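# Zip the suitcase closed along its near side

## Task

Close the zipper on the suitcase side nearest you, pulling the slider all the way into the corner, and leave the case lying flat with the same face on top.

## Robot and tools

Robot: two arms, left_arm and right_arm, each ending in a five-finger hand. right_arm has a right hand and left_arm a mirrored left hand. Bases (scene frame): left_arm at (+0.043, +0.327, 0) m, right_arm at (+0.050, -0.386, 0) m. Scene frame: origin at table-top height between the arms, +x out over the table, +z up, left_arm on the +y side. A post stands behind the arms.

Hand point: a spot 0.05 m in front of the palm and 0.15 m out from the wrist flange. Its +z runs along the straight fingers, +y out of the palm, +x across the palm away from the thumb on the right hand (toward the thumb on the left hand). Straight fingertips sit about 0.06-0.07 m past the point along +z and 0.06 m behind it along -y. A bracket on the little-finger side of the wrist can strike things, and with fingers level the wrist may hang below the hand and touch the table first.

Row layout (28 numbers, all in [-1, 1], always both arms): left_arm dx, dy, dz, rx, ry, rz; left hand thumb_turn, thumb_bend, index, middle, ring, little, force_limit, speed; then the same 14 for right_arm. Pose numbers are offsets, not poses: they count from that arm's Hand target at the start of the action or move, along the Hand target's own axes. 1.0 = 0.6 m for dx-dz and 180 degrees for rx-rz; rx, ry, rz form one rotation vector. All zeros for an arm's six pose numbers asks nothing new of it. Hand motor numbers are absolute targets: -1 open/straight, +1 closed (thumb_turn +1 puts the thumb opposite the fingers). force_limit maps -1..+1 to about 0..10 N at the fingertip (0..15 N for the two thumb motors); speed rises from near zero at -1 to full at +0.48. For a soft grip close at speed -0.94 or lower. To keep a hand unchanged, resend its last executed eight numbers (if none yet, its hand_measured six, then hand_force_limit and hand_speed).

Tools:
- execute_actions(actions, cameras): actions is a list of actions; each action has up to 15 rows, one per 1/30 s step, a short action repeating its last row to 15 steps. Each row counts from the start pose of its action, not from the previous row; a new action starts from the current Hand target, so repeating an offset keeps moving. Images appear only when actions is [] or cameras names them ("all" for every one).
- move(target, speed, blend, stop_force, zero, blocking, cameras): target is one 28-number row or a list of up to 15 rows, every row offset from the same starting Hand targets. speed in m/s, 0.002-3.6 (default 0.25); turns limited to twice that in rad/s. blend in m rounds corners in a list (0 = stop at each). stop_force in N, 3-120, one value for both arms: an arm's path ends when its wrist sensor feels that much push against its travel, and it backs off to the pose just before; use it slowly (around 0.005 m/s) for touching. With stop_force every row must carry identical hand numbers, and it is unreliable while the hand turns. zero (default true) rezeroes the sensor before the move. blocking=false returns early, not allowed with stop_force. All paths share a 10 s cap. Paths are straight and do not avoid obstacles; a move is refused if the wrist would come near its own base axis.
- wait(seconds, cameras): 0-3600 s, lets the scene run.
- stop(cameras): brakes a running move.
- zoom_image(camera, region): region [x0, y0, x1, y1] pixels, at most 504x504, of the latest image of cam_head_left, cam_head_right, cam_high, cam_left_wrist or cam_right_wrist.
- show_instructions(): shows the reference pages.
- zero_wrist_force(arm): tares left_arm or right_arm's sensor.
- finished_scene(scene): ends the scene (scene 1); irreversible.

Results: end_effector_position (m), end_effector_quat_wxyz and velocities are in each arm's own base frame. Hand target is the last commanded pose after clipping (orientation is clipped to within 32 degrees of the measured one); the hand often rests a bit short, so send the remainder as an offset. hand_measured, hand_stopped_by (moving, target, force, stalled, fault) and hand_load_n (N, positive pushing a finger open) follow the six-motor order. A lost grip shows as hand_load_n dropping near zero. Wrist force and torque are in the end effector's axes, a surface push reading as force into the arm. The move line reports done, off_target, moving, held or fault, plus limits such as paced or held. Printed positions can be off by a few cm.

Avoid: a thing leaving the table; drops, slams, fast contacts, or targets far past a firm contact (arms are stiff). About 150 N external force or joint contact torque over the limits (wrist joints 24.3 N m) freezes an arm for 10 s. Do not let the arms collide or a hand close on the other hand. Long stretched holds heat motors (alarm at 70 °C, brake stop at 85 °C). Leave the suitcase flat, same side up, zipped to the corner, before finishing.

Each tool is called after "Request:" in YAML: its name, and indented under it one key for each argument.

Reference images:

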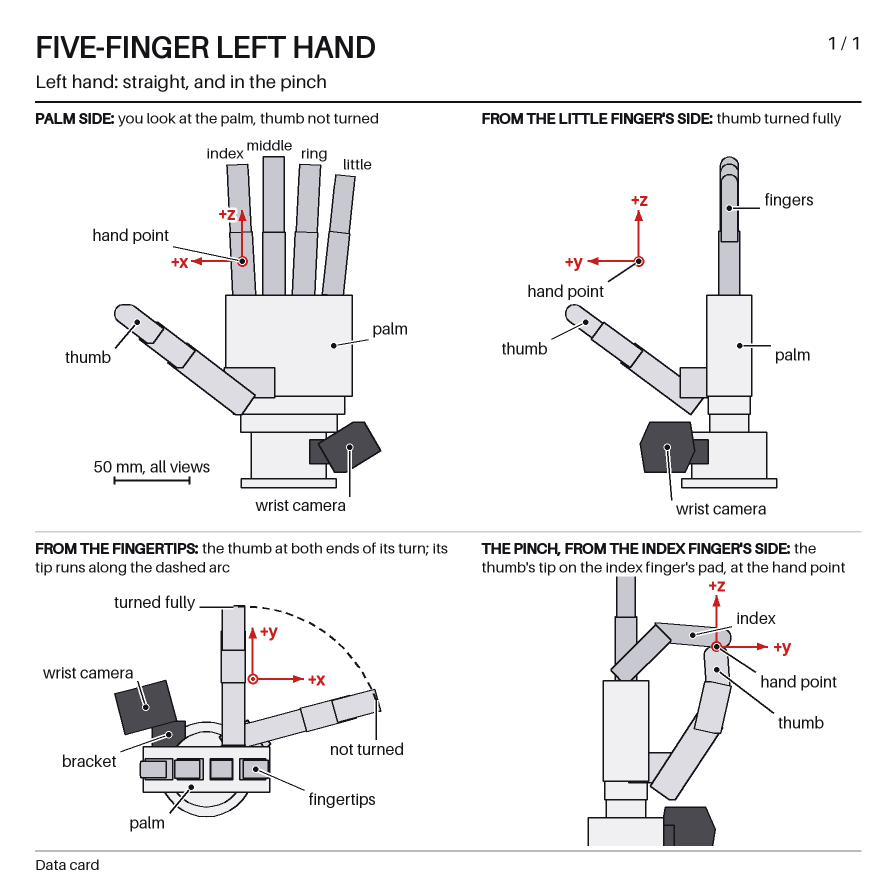

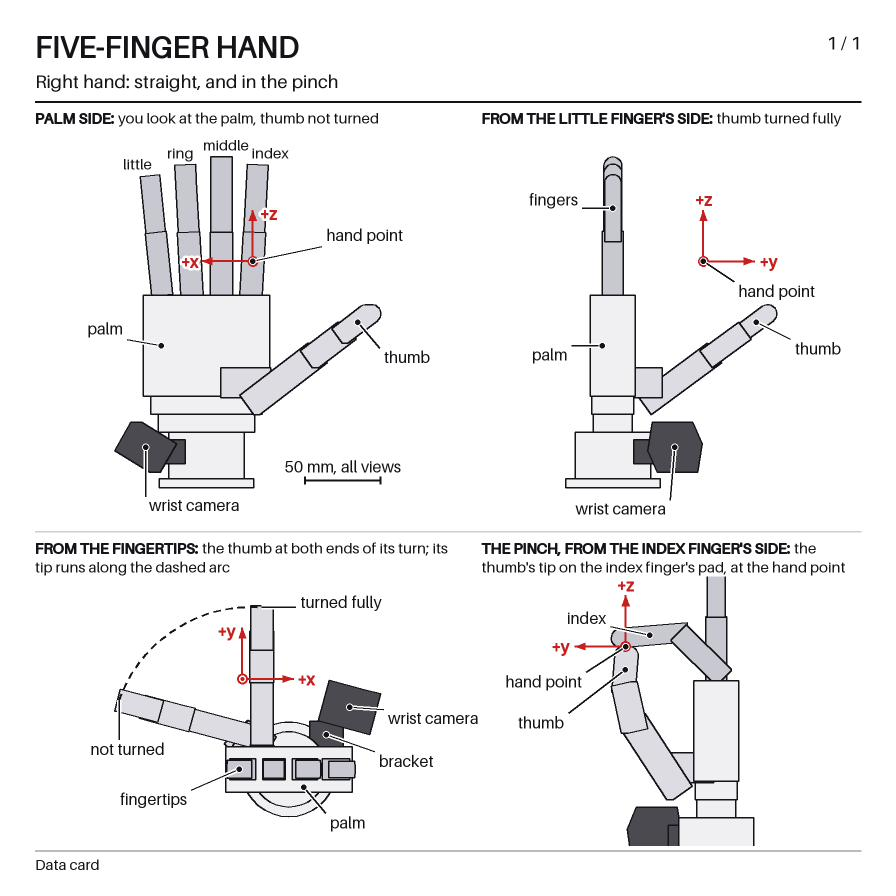

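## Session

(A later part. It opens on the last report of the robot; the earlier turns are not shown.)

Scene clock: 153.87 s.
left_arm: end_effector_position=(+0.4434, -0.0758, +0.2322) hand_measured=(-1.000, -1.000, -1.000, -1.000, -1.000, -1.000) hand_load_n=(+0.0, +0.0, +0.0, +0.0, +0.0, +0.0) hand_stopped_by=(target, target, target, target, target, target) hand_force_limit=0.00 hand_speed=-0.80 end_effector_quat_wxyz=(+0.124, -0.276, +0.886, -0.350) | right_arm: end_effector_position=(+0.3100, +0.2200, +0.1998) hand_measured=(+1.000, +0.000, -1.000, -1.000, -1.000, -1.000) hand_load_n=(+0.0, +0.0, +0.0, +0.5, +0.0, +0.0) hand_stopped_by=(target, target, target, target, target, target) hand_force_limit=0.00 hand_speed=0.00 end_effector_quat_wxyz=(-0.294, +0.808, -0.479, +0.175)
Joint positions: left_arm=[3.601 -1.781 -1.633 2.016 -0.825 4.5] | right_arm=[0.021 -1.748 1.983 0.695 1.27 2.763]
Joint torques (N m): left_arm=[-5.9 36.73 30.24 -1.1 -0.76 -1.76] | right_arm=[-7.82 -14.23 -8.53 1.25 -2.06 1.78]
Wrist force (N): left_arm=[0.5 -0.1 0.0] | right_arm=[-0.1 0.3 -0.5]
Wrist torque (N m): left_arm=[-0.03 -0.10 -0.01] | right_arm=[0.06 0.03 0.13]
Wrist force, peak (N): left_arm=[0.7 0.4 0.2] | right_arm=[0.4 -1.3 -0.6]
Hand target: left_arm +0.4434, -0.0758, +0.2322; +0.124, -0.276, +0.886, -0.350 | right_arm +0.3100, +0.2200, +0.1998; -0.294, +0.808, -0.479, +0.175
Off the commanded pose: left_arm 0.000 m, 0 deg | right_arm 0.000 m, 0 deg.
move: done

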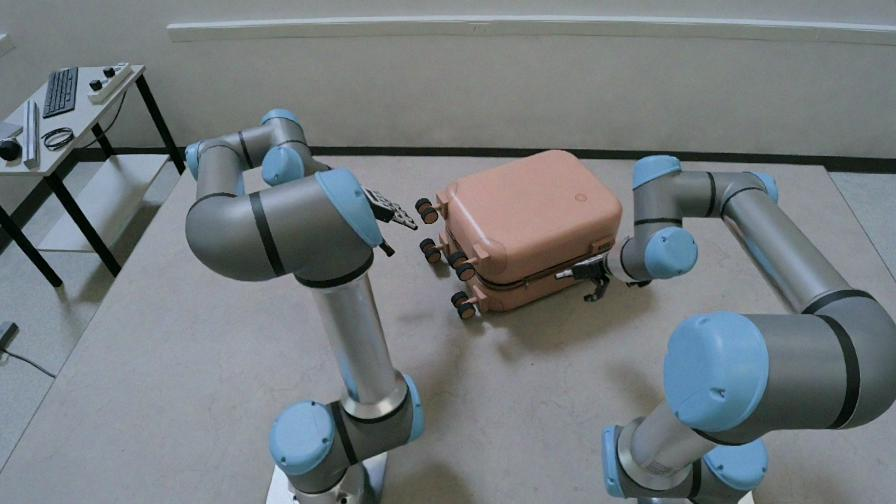

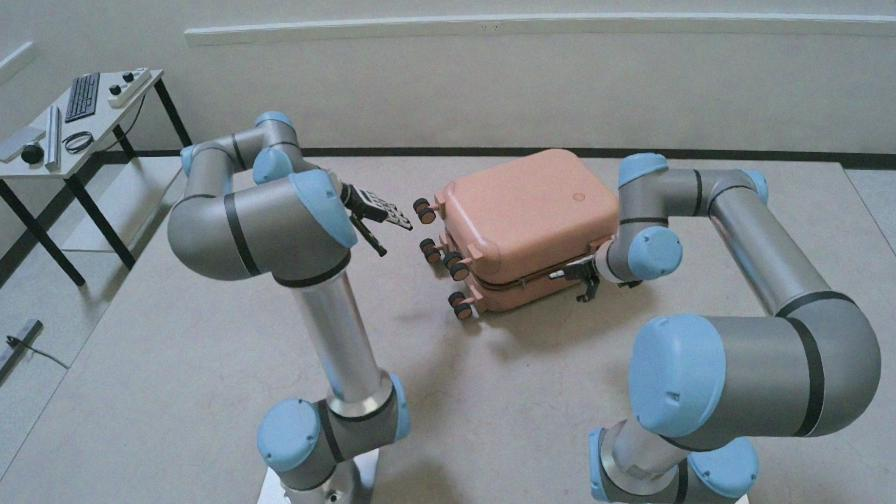

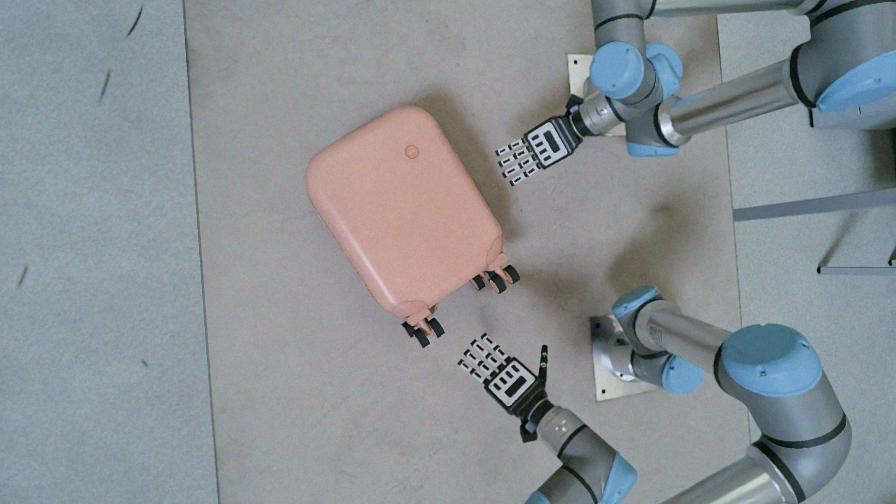

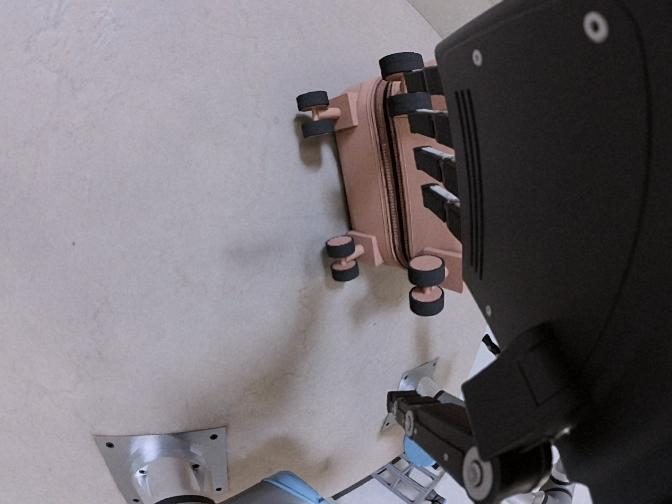

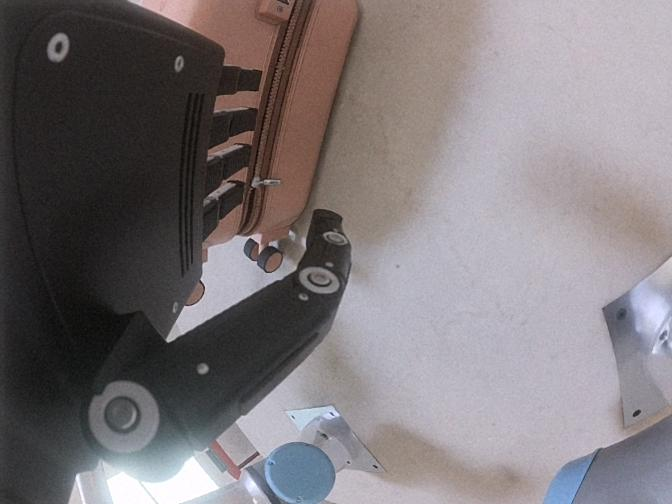

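Request:
move:
  target: [0,0,0,0,0,0,-1,-1,-1,-1,-1,-1,0,-0.8,0.0006,0.0488,0.1349,0,0,0,1,0,-1,-0.6,-0.6,-0.6,0,0]
  speed: 0.12
  cameras: ["cam_high","cam_head_left","cam_right_wrist"]

Request:
zoom_image:
  camera: "cam_head_left"
  region: [460, 220, 600, 340]

Request:
zoom_image:
  camera: "cam_right_wrist"
  region: [160, 60, 360, 260]

Scene clock: 156.63 s.
left_arm: end_effector_position=(+0.4434, -0.0758, +0.2322) hand_measured=(-1.000, -1.000, -1.000, -1.000, -1.000, -1.000) hand_load_n=(+0.0, +0.0, +0.0, +0.0, +0.0, +0.0) hand_stopped_by=(target, target, target, target, target, target) hand_force_limit=0.00 hand_speed=-0.80 end_effector_quat_wxyz=(+0.124, -0.276, +0.886, -0.350) | right_arm: end_effector_position=(+0.3362, +0.2338, +0.1190) hand_measured=(+1.000, +0.000, -1.000, -0.600, -0.600, -0.600) hand_load_n=(+0.0, +0.0, +0.0, +0.0, +0.0, +0.0) hand_stopped_by=(target, target, target, target, target, target) hand_force_limit=0.00 hand_speed=0.00 end_effector_quat_wxyz=(-0.294, +0.808, -0.479, +0.175)
Joint positions: left_arm=[3.601 -1.781 -1.633 2.016 -0.825 4.5] | right_arm=[0.073 -1.595 2.065 0.448 1.302 2.806]
Joint torques (N m): left_arm=[-5.86 36.42 30.46 -1.08 -0.64 -1.73] | right_arm=[-7.2 -12.53 -28.27 0.12 -3.14 -1.15]
Wrist force (N): left_arm=[0.5 0.1 0.0] | right_arm=[-0.3 0.5 -0.3]
Wrist torque (N m): left_arm=[0.01 -0.11 -0.01] | right_arm=[0.10 0.09 0.04]
Wrist force, peak (N): left_arm=[0.8 0.3 0.2] | right_arm=[-0.1 -0.3 -1.3]
Hand target: left_arm +0.4434, -0.0758, +0.2322; +0.124, -0.276, +0.886, -0.350 | right_arm +0.3363, +0.2338, +0.1190; -0.294, +0.808, -0.479, +0.175
Off the commanded pose: left_arm 0.000 m, 0 deg | right_arm 0.000 m, 0 deg.
move: done
Images, in order (width x height): cam_head_left 896x504, cam_high 896x504, cam_right_wrist 672x504.

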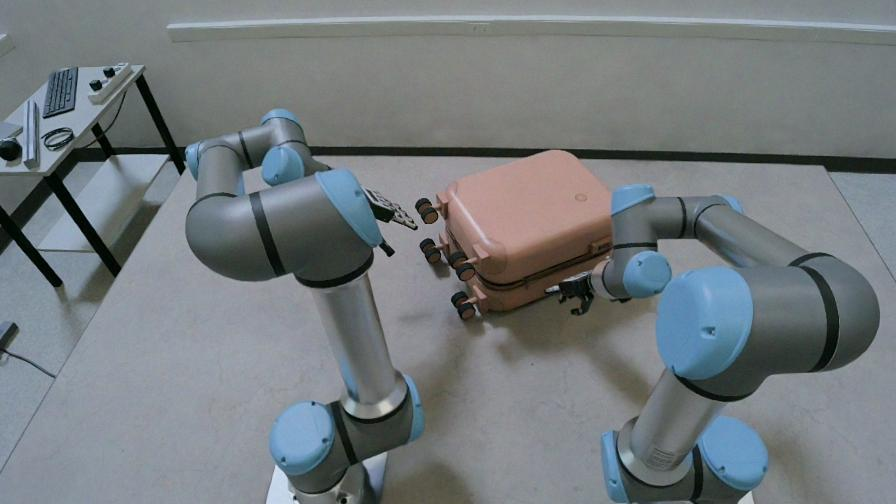

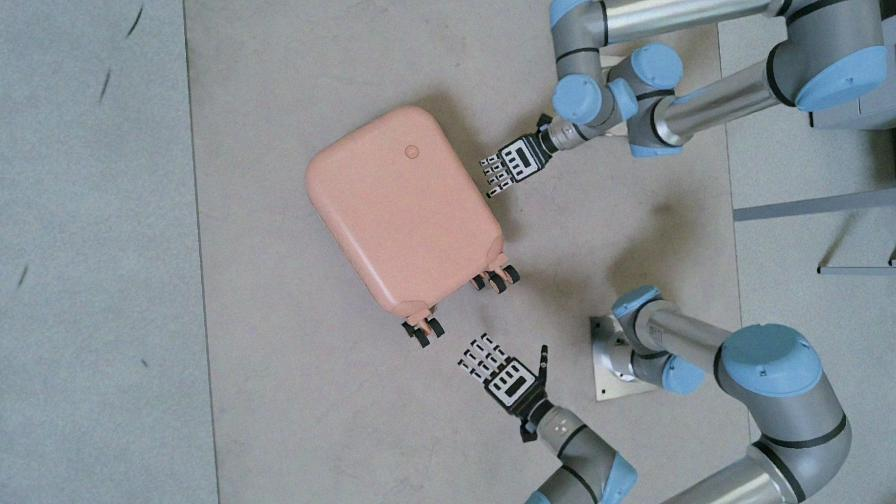

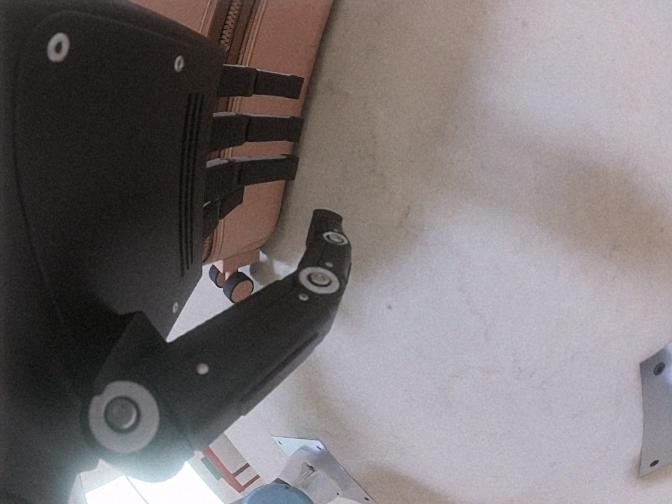

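Scaled by 3.600 from the camera's image (finer frame: 1280x720).

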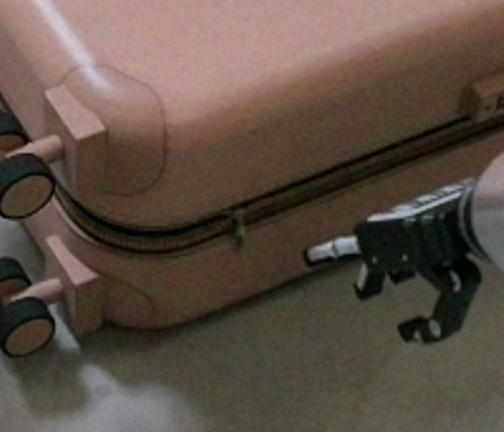

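Scaled by 2.520 from the camera's image (finer frame: 960x720).

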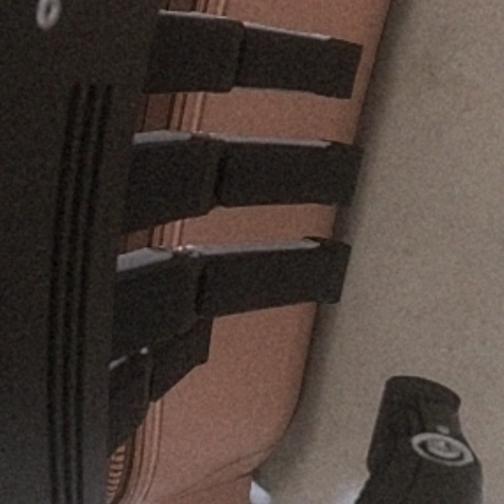

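Request:
move:
  target: [0,0,0,0,0,0,-1,-1,-1,-1,-1,-1,0,-0.8,0,-0.066,0.051,0,0,0,1,0,-1,-0.6,-0.6,-0.6,0,0]
  speed: 0.02
  stop_force: 4
  cameras: ["cam_high","cam_head_left","cam_right_wrist"]

Request:
zoom_image:
  camera: "cam_head_left"
  region: [460, 220, 600, 340]

Request:
zoom_image:
  camera: "cam_right_wrist"
  region: [160, 60, 360, 260]

Scene clock: 161.00 s.
left_arm: end_effector_position=(+0.4434, -0.0758, +0.2322) hand_measured=(-1.000, -1.000, -1.000, -1.000, -1.000, -1.000) hand_load_n=(-0.5, +0.0, +0.0, +0.0, +0.0, +0.0) hand_stopped_by=(target, target, target, target, target, target) hand_force_limit=0.00 hand_speed=-0.80 end_effector_quat_wxyz=(+0.124, -0.276, +0.886, -0.350) | right_arm: end_effector_position=(+0.3783, +0.2568, +0.1210) hand_measured=(+1.000, +0.000, -1.000, -0.600, -0.600, -0.600) hand_load_n=(+0.0, +0.0, -3.5, +0.0, +0.0, +0.0) hand_stopped_by=(target, target, target, target, target, target) hand_force_limit=0.00 hand_speed=0.00 end_effector_quat_wxyz=(-0.294, +0.808, -0.479, +0.175)
Joint positions: left_arm=[3.601 -1.781 -1.633 2.016 -0.825 4.5] | right_arm=[0.137 -1.478 1.934 0.448 1.341 2.858]
Joint torques (N m): left_arm=[-5.44 36.3 30.45 -1.2 -0.55 -1.83] | right_arm=[-8.73 -21.5 -15.6 -0.53 -3.07 -1.16]
Wrist force (N): left_arm=[0.4 0.0 0.1] | right_arm=[0.2 2.4 -1.1]
Wrist torque (N m): left_arm=[-0.01 -0.10 -0.02] | right_arm=[0.01 0.06 0.10]
Wrist force, peak (N): left_arm=[0.7 0.4 0.4] | right_arm=[-0.3 5.0 -6.1]
Hand target: left_arm +0.4434, -0.0758, +0.2322; +0.124, -0.276, +0.886, -0.350 | right_arm +0.3783, +0.2568, +0.1210; -0.294, +0.808, -0.479, +0.175 (not the last commanded pose)
Off the commanded pose: left_arm 0.000 m, 0 deg | right_arm 0.002 m, 0 deg.
move: contact (right_arm)
Images, in order (width x height): cam_head_left 896x504, cam_high 896x504, cam_right_wrist 672x504.

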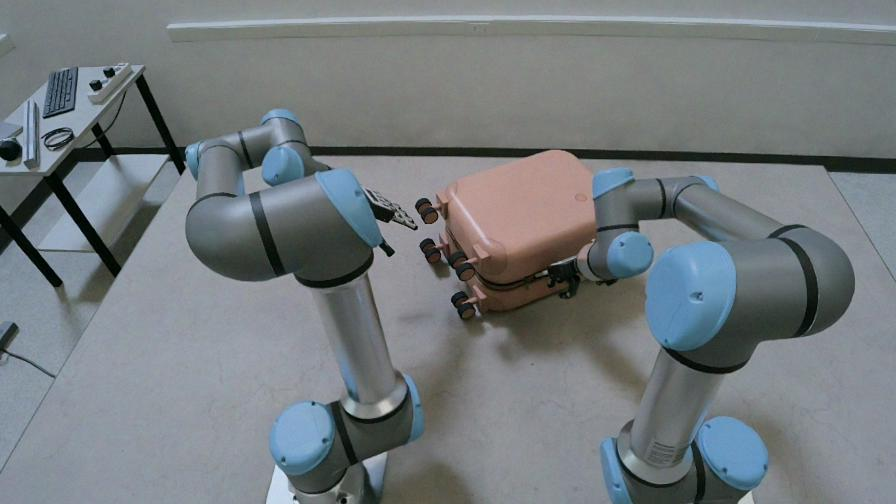

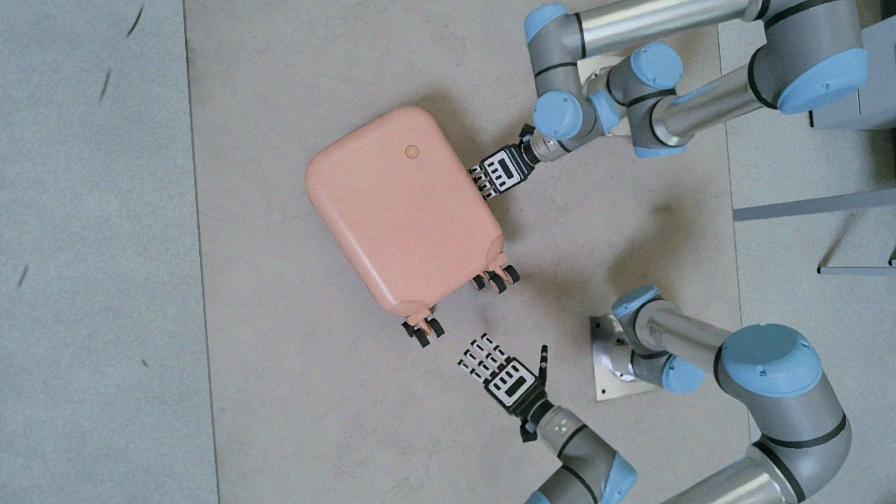

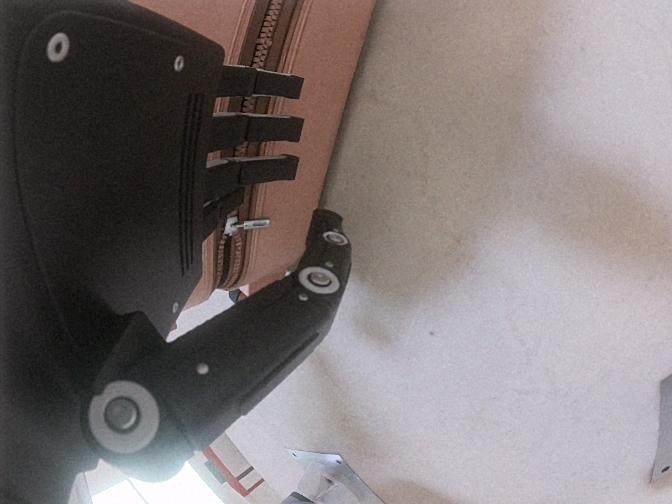

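Scaled by 3.600 from the camera's image (finer frame: 1280x720).

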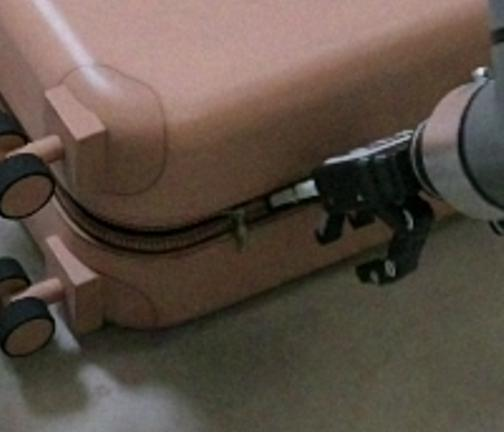

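Scaled by 2.520 from the camera's image (finer frame: 960x720).

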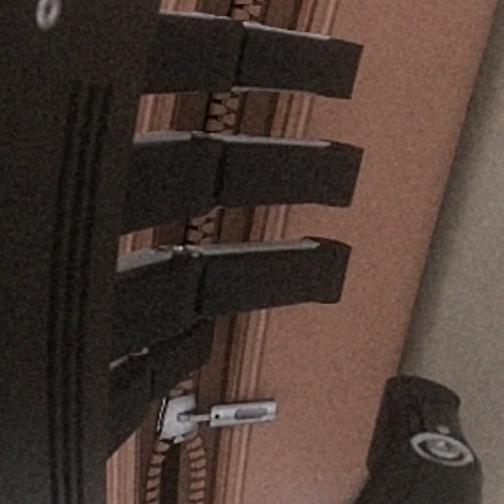

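Request:
move:
  target: [0,0,0,0,0,0,-1,-1,-1,-1,-1,-1,0,-0.8,-0.045,0,0,0,0,0,1,0,-1,-0.6,-0.6,-0.6,0,0]
  speed: 0.02
  stop_force: 15
  cameras: ["cam_high","cam_head_left","cam_right_wrist"]

Request:
zoom_image:
  camera: "cam_head_left"
  region: [460, 220, 600, 340]

Request:
zoom_image:
  camera: "cam_right_wrist"
  region: [160, 60, 360, 260]

Scene clock: 163.83 s.
left_arm: end_effector_position=(+0.4434, -0.0758, +0.2322) hand_measured=(-1.000, -1.000, -1.000, -1.000, -1.000, -1.000) hand_load_n=(-0.5, +0.0, +0.0, -0.5, +0.0, +0.0) hand_stopped_by=(target, target, target, target, target, target) hand_force_limit=0.00 hand_speed=-0.80 end_effector_quat_wxyz=(+0.124, -0.276, +0.886, -0.350) | right_arm: end_effector_position=(+0.3654, +0.2805, +0.1210) hand_measured=(+1.000, +0.000, -1.000, -0.600, -0.600, -0.600) hand_load_n=(+0.0, +0.0, -1.5, +0.0, +0.0, +0.0) hand_stopped_by=(target, target, target, target, target, target) hand_force_limit=0.00 hand_speed=0.00 end_effector_quat_wxyz=(-0.294, +0.808, -0.479, +0.175)
Joint positions: left_arm=[3.601 -1.781 -1.633 2.016 -0.825 4.5] | right_arm=[0.219 -1.476 1.929 0.438 1.392 2.923]
Joint torques (N m): left_arm=[-5.35 36.49 30.18 -1.1 -0.57 -1.73] | right_arm=[-8.28 -15.33 -18.61 1.86 -2.97 -1.25]
Wrist force (N): left_arm=[0.3 0.2 0.3] | right_arm=[-1.3 0.9 -2.1]
Wrist torque (N m): left_arm=[0.00 -0.07 -0.03] | right_arm=[0.10 0.33 -0.05]
Wrist force, peak (N): left_arm=[0.7 0.2 0.2] | right_arm=[6.0 1.5 -2.1]
Hand target: left_arm +0.4434, -0.0758, +0.2322; +0.124, -0.276, +0.886, -0.350 | right_arm +0.3653, +0.2805, +0.1210; -0.294, +0.808, -0.479, +0.175
Off the commanded pose: left_arm 0.000 m, 0 deg | right_arm 0.000 m, 0 deg.
move: done
Images, in order (width x height): cam_head_left 896x504, cam_high 896x504, cam_right_wrist 672x504.

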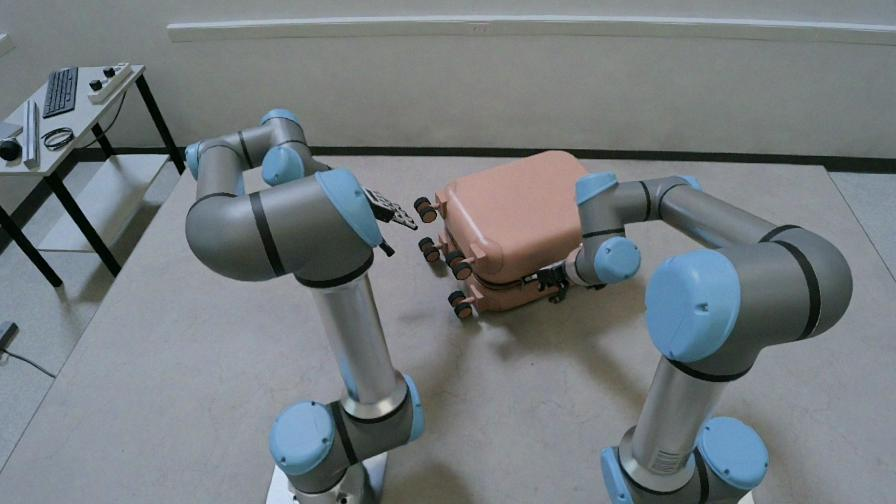

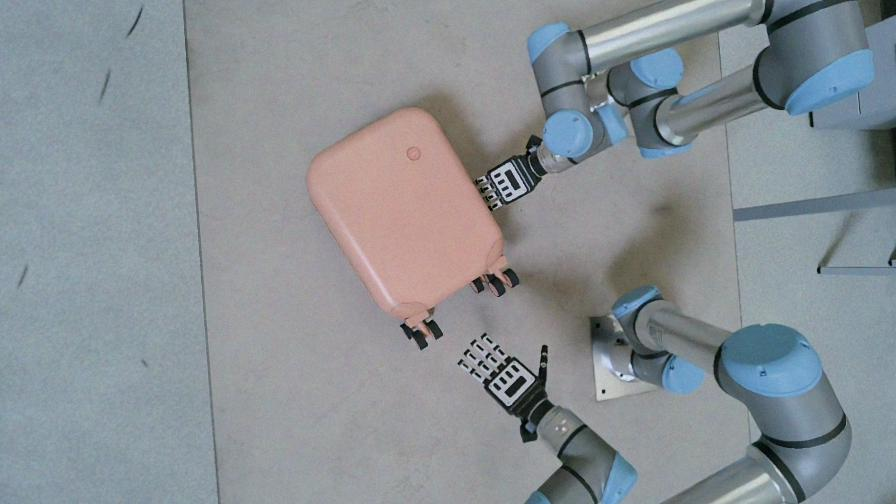

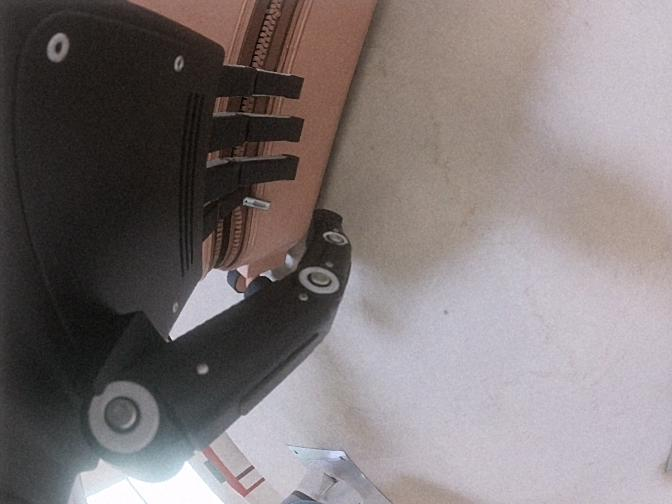

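Scaled by 3.600 from the camera's image (finer frame: 1280x720).

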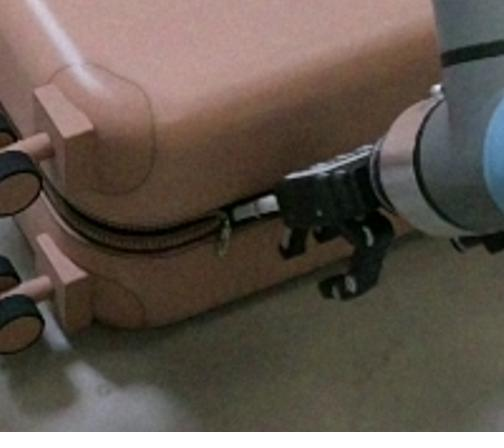

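Scaled by 2.520 from the camera's image (finer frame: 960x720).

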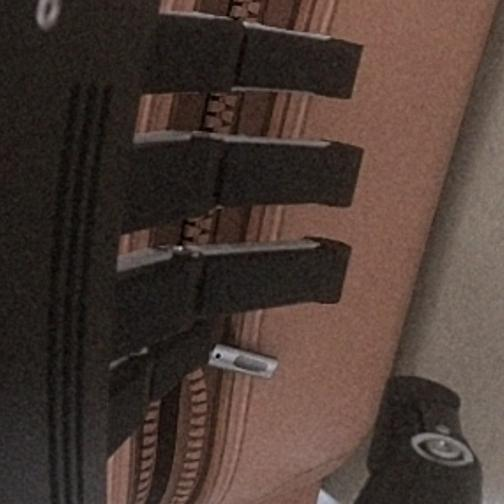

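Request:
move:
  target:
    - [0,0,0,-0.2412,0.0221,0.0319,1,-1,-1,-1,-1,-1,0,0,0,0,0,0,0,0,1,0,-1,-0.6,-0.6,-0.6,0,0]
    - [0.2303,0.1675,0.1005,-0.2412,0.0221,0.0319,1,-1,-1,-1,-1,-1,0,0,0,0,0,0,0,0,1,0,-1,-0.6,-0.6,-0.6,0,0]
  speed: 0.3
  blend: 0.02
  cameras: ["cam_high","cam_head_left","cam_right_wrist","cam_left_wrist"]

Scene clock: 177.43 s.
left_arm: end_effector_position=(+0.3152, -0.1283, +0.1156) hand_measured=(+1.000, -1.000, -1.000, -1.000, -1.000, -1.000) hand_load_n=(+0.0, +0.0, +0.0, +0.0, +0.0, +0.0) hand_stopped_by=(target, target, target, target, target, target) hand_force_limit=0.00 hand_speed=0.00 end_effector_quat_wxyz=(+0.001, -0.247, +0.969, +0.000) | right_arm: end_effector_position=(+0.3653, +0.2805, +0.1210) hand_measured=(+1.000, +0.000, -1.000, -0.600, -0.600, -0.600) hand_load_n=(+0.0, +0.0, -1.5, +0.0, +0.0, +0.0) hand_stopped_by=(target, target, target, target, target, target) hand_force_limit=0.00 hand_speed=0.00 end_effector_quat_wxyz=(-0.294, +0.808, -0.479, +0.175)
Joint positions: left_arm=[3.054 -1.916 -1.749 2.096 -1.57 4.126] | right_arm=[0.219 -1.476 1.929 0.438 1.392 2.923]
Joint torques (N m): left_arm=[8.62 14.71 1.88 -0.95 -2.21 0.86] | right_arm=[-8.45 -24.51 -8.62 1.97 -2.79 -0.86]
Wrist force (N): left_arm=[-0.2 1.3 -1.3] | right_arm=[-1.2 0.8 -2.0]
Wrist torque (N m): left_arm=[0.21 0.00 -0.25] | right_arm=[0.06 0.31 -0.04]
Wrist force, peak (N): left_arm=[-2.0 1.2 -2.7] | right_arm=[-1.6 1.0 -2.2]
Hand target: left_arm +0.3151, -0.1283, +0.1155; +0.000, -0.247, +0.969, +0.000 | right_arm +0.3653, +0.2805, +0.1210; -0.294, +0.808, -0.479, +0.175
Off the commanded pose: left_arm 0.000 m, 0 deg | right_arm 0.000 m, 0 deg.
move: done; blend cut to 0 m at target 1
Images, in order (width x height): cam_head_left 896x504, cam_high 896x504, cam_left_wrist 672x504, cam_right_wrist 672x504.

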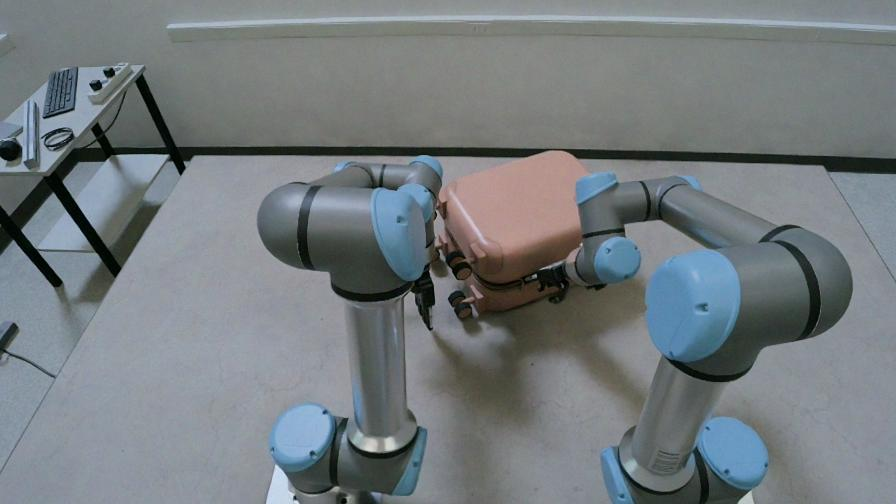

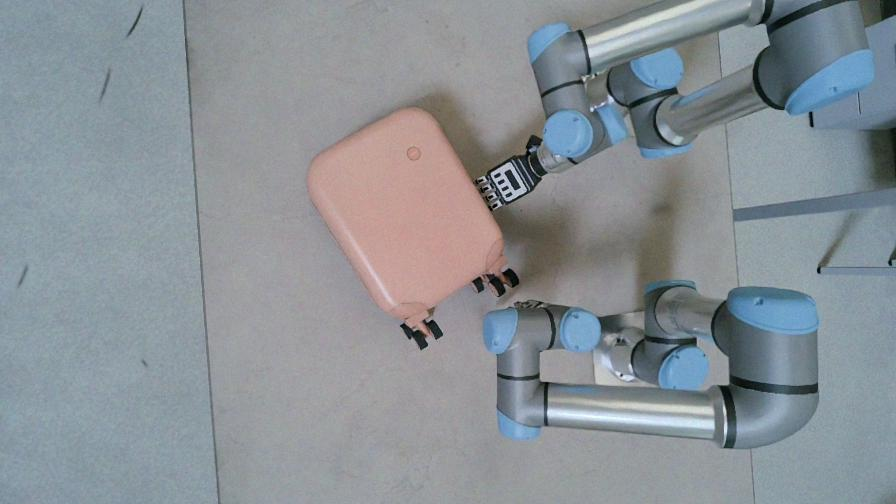

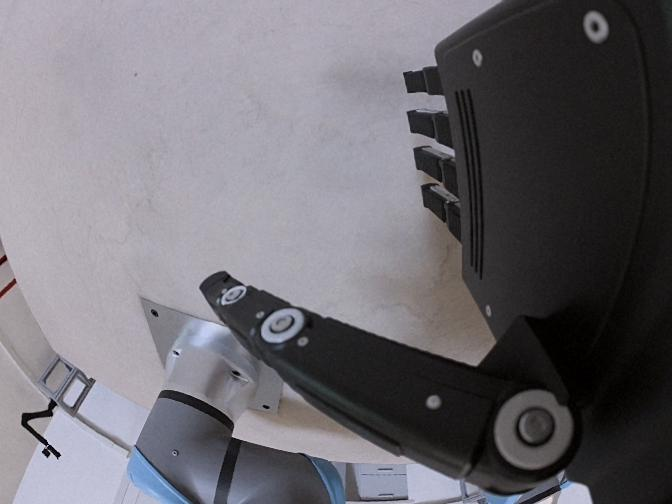

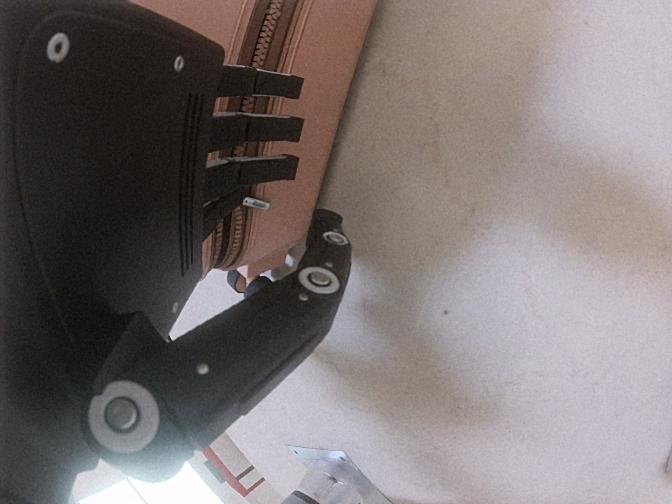

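Request:
move:
  target: [0,-0.12,0,0,0,0,1,-1,-1,-1,-1,-1,0,0,0,0,0,0,0,0,1,0,-1,-0.6,-0.6,-0.6,0,0]
  speed: 0.02
  stop_force: 4
  cameras: ["cam_high","cam_head_left","cam_right_wrist"]

Request:
zoom_image:
  camera: "cam_head_left"
  region: [400, 200, 600, 340]

Scene clock: 182.20 s.
left_arm: end_effector_position=(+0.3423, -0.1781, +0.1156) hand_measured=(+1.000, -1.000, -1.000, -1.000, -1.000, -1.000) hand_load_n=(+0.0, +0.0, +0.0, +0.0, +0.0, +0.0) hand_stopped_by=(target, target, target, target, target, target) hand_force_limit=0.00 hand_speed=0.00 end_effector_quat_wxyz=(+0.000, -0.247, +0.969, +0.000) | right_arm: end_effector_position=(+0.3653, +0.2805, +0.1210) hand_measured=(+1.000, +0.000, -1.000, -0.600, -0.600, -0.600) hand_load_n=(+0.0, +0.0, -1.5, +0.0, +0.0, +0.0) hand_stopped_by=(target, target, target, target, target, target) hand_force_limit=0.00 hand_speed=0.00 end_effector_quat_wxyz=(-0.294, +0.808, -0.479, +0.175)
Joint positions: left_arm=[2.943 -2.018 -1.6 2.048 -1.571 4.015] | right_arm=[0.218 -1.476 1.929 0.438 1.392 2.923]
Joint torques (N m): left_arm=[12.87 44.57 2.41 -1.59 1.98 0.32] | right_arm=[-6.25 -24.27 -8.68 1.88 -2.57 -0.73]
Wrist force (N): left_arm=[-0.5 1.4 -1.4] | right_arm=[-0.3 0.4 -1.8]
Wrist torque (N m): left_arm=[0.21 0.03 -0.28] | right_arm=[0.02 0.26 0.01]
Wrist force, peak (N): left_arm=[0.6 10.7 -1.3] | right_arm=[-1.5 0.6 -2.3]
Hand target: left_arm +0.3423, -0.1781, +0.1156; +0.000, -0.247, +0.969, +0.000 (not the last commanded pose) | right_arm +0.3653, +0.2805, +0.1210; -0.294, +0.808, -0.479, +0.175
Off the commanded pose: left_arm 0.015 m, 0 deg | right_arm 0.000 m, 0 deg.
move: contact (left_arm)
Images, in order (width x height): cam_head_left 896x504, cam_high 896x504, cam_right_wrist 672x504.

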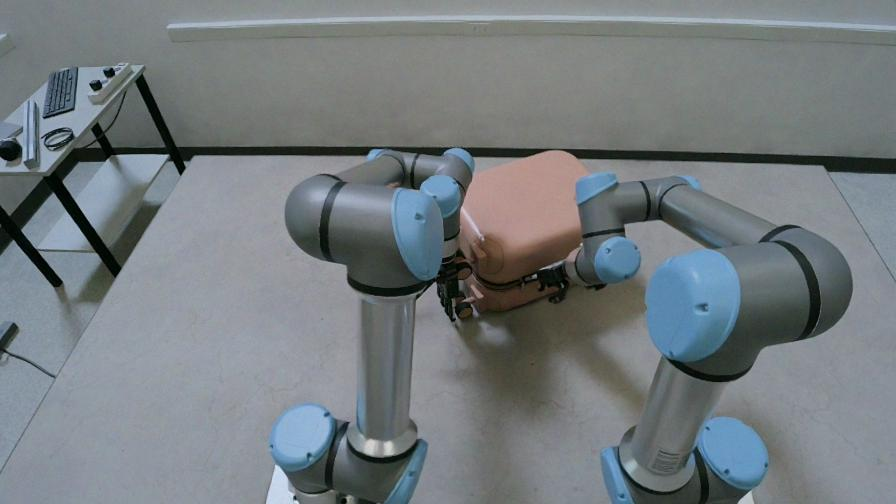

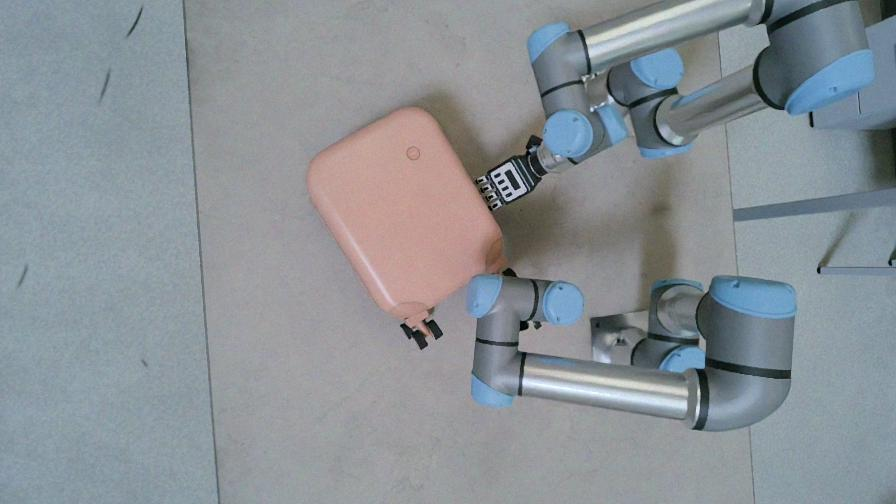

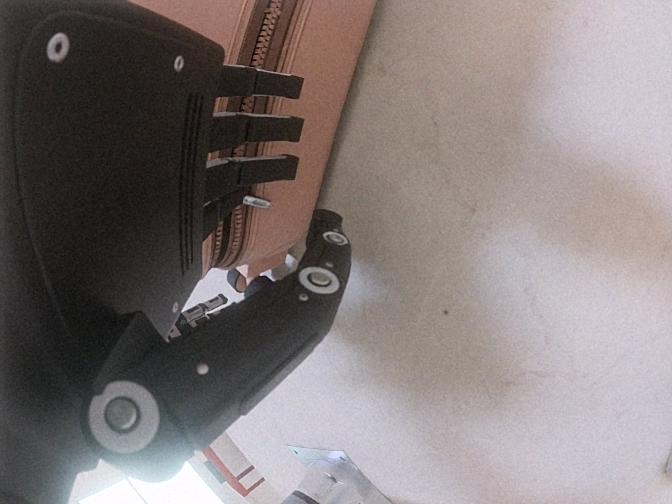

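Scaled by 2.520 from the camera's image (finer frame: 1280x720).

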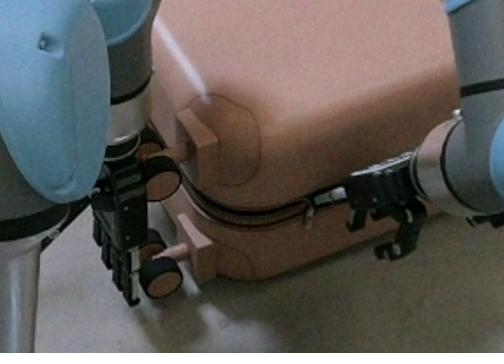

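Request:
move:
  target: [0,0,0,0,0,0,1,-1,-1,-1,-1,-1,0,0,-0.03,0,0,0,0,0,1,0,-1,-0.6,-0.6,-0.6,0,0]
  speed: 0.015
  stop_force: 20
  cameras: ["cam_high","cam_head_left","cam_right_wrist"]

Request:
zoom_image:
  camera: "cam_head_left"
  region: [430, 220, 570, 340]

Request:
zoom_image:
  camera: "cam_right_wrist"
  region: [160, 110, 360, 310]

Scene clock: 184.67 s.
left_arm: end_effector_position=(+0.3423, -0.1781, +0.1156) hand_measured=(+1.000, -1.000, -1.000, -1.000, -1.000, -1.000) hand_load_n=(+0.0, +0.0, +0.0, +0.0, +0.0, +0.0) hand_stopped_by=(target, target, target, target, target, target) hand_force_limit=0.00 hand_speed=0.00 end_effector_quat_wxyz=(+0.000, -0.247, +0.969, +0.000) | right_arm: end_effector_position=(+0.3567, +0.2963, +0.1210) hand_measured=(+1.000, +0.000, -1.000, -0.600, -0.600, -0.600) hand_load_n=(+0.0, +0.0, +0.0, +0.0, +0.0, +0.0) hand_stopped_by=(target, target, target, target, target, target) hand_force_limit=0.00 hand_speed=0.00 end_effector_quat_wxyz=(-0.294, +0.808, -0.479, +0.175)
Joint positions: left_arm=[2.943 -2.018 -1.6 2.048 -1.571 4.015] | right_arm=[0.274 -1.471 1.922 0.433 1.427 2.966]
Joint torques (N m): left_arm=[12.58 44.63 2.41 -3.9 1.92 -1.83] | right_arm=[-8.46 -20.05 -15.61 2.1 -2.8 -1.1]
Wrist force (N): left_arm=[-0.6 1.1 -1.4] | right_arm=[-0.5 -0.9 -0.3]
Wrist torque (N m): left_arm=[0.17 0.04 -0.27] | right_arm=[-0.17 0.13 -0.01]
Wrist force, peak (N): left_arm=[-0.6 1.8 -1.4] | right_arm=[1.2 2.2 -3.4]
Hand target: left_arm +0.3423, -0.1781, +0.1156; +0.000, -0.247, +0.969, +0.000 | right_arm +0.3567, +0.2963, +0.1210; -0.294, +0.808, -0.479, +0.175
Off the commanded pose: left_arm 0.000 m, 0 deg | right_arm 0.000 m, 0 deg.
move: done
Images, in order (width x height): cam_head_left 896x504, cam_high 896x504, cam_right_wrist 672x504.

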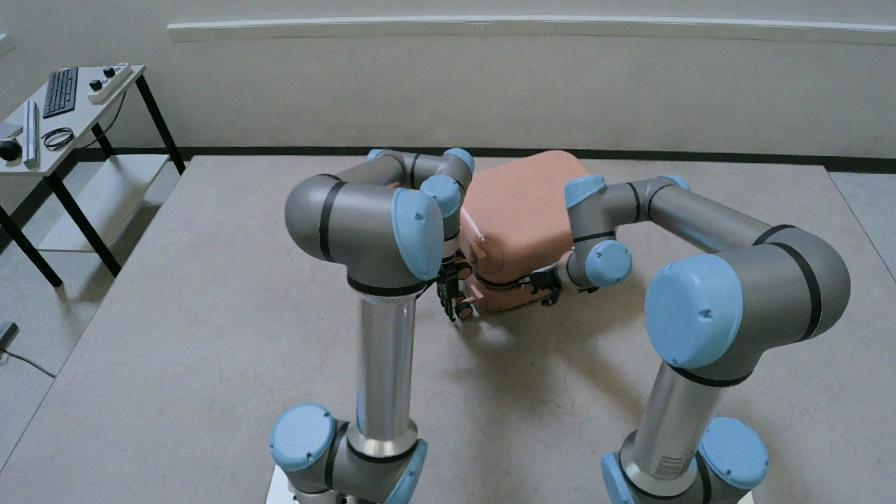

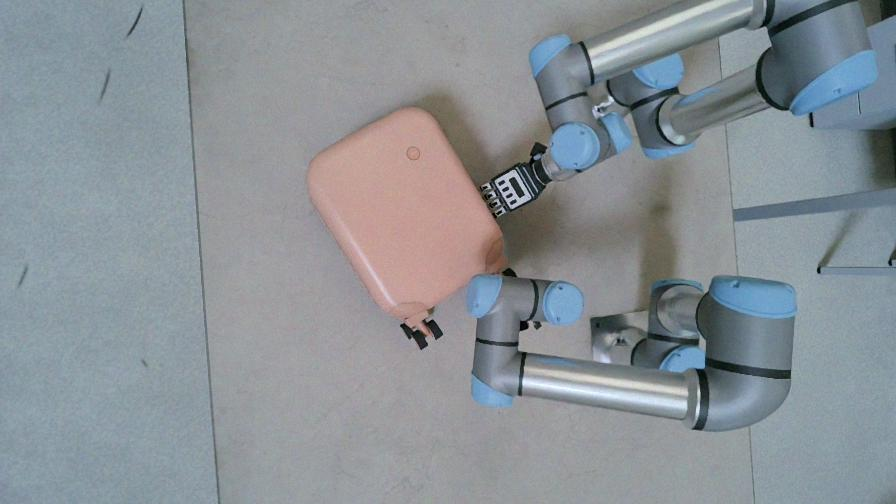

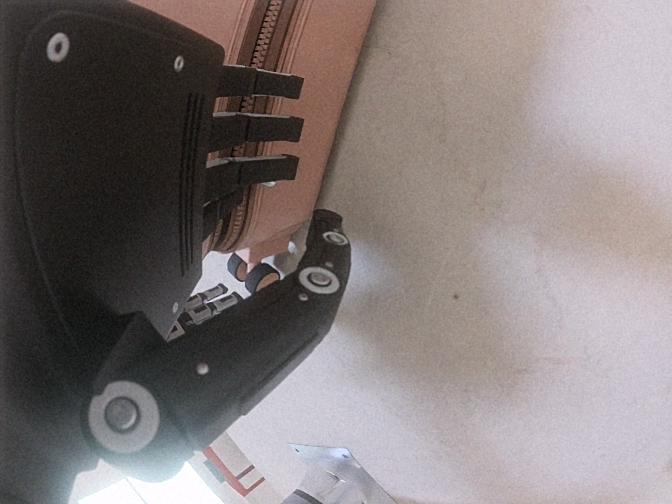

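Scaled by 3.600 from the camera's image (finer frame: 1280x720).

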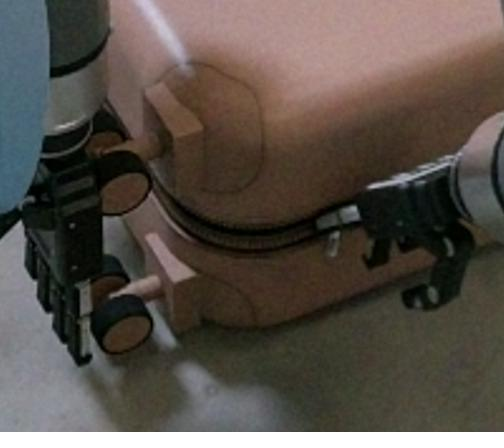

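Scaled by 2.520 from the camera's image (finer frame: 960x720).

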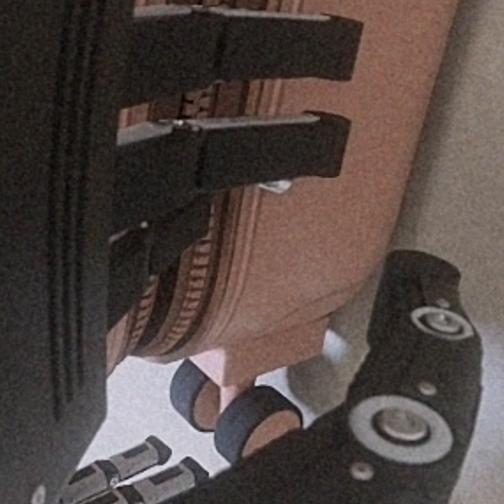

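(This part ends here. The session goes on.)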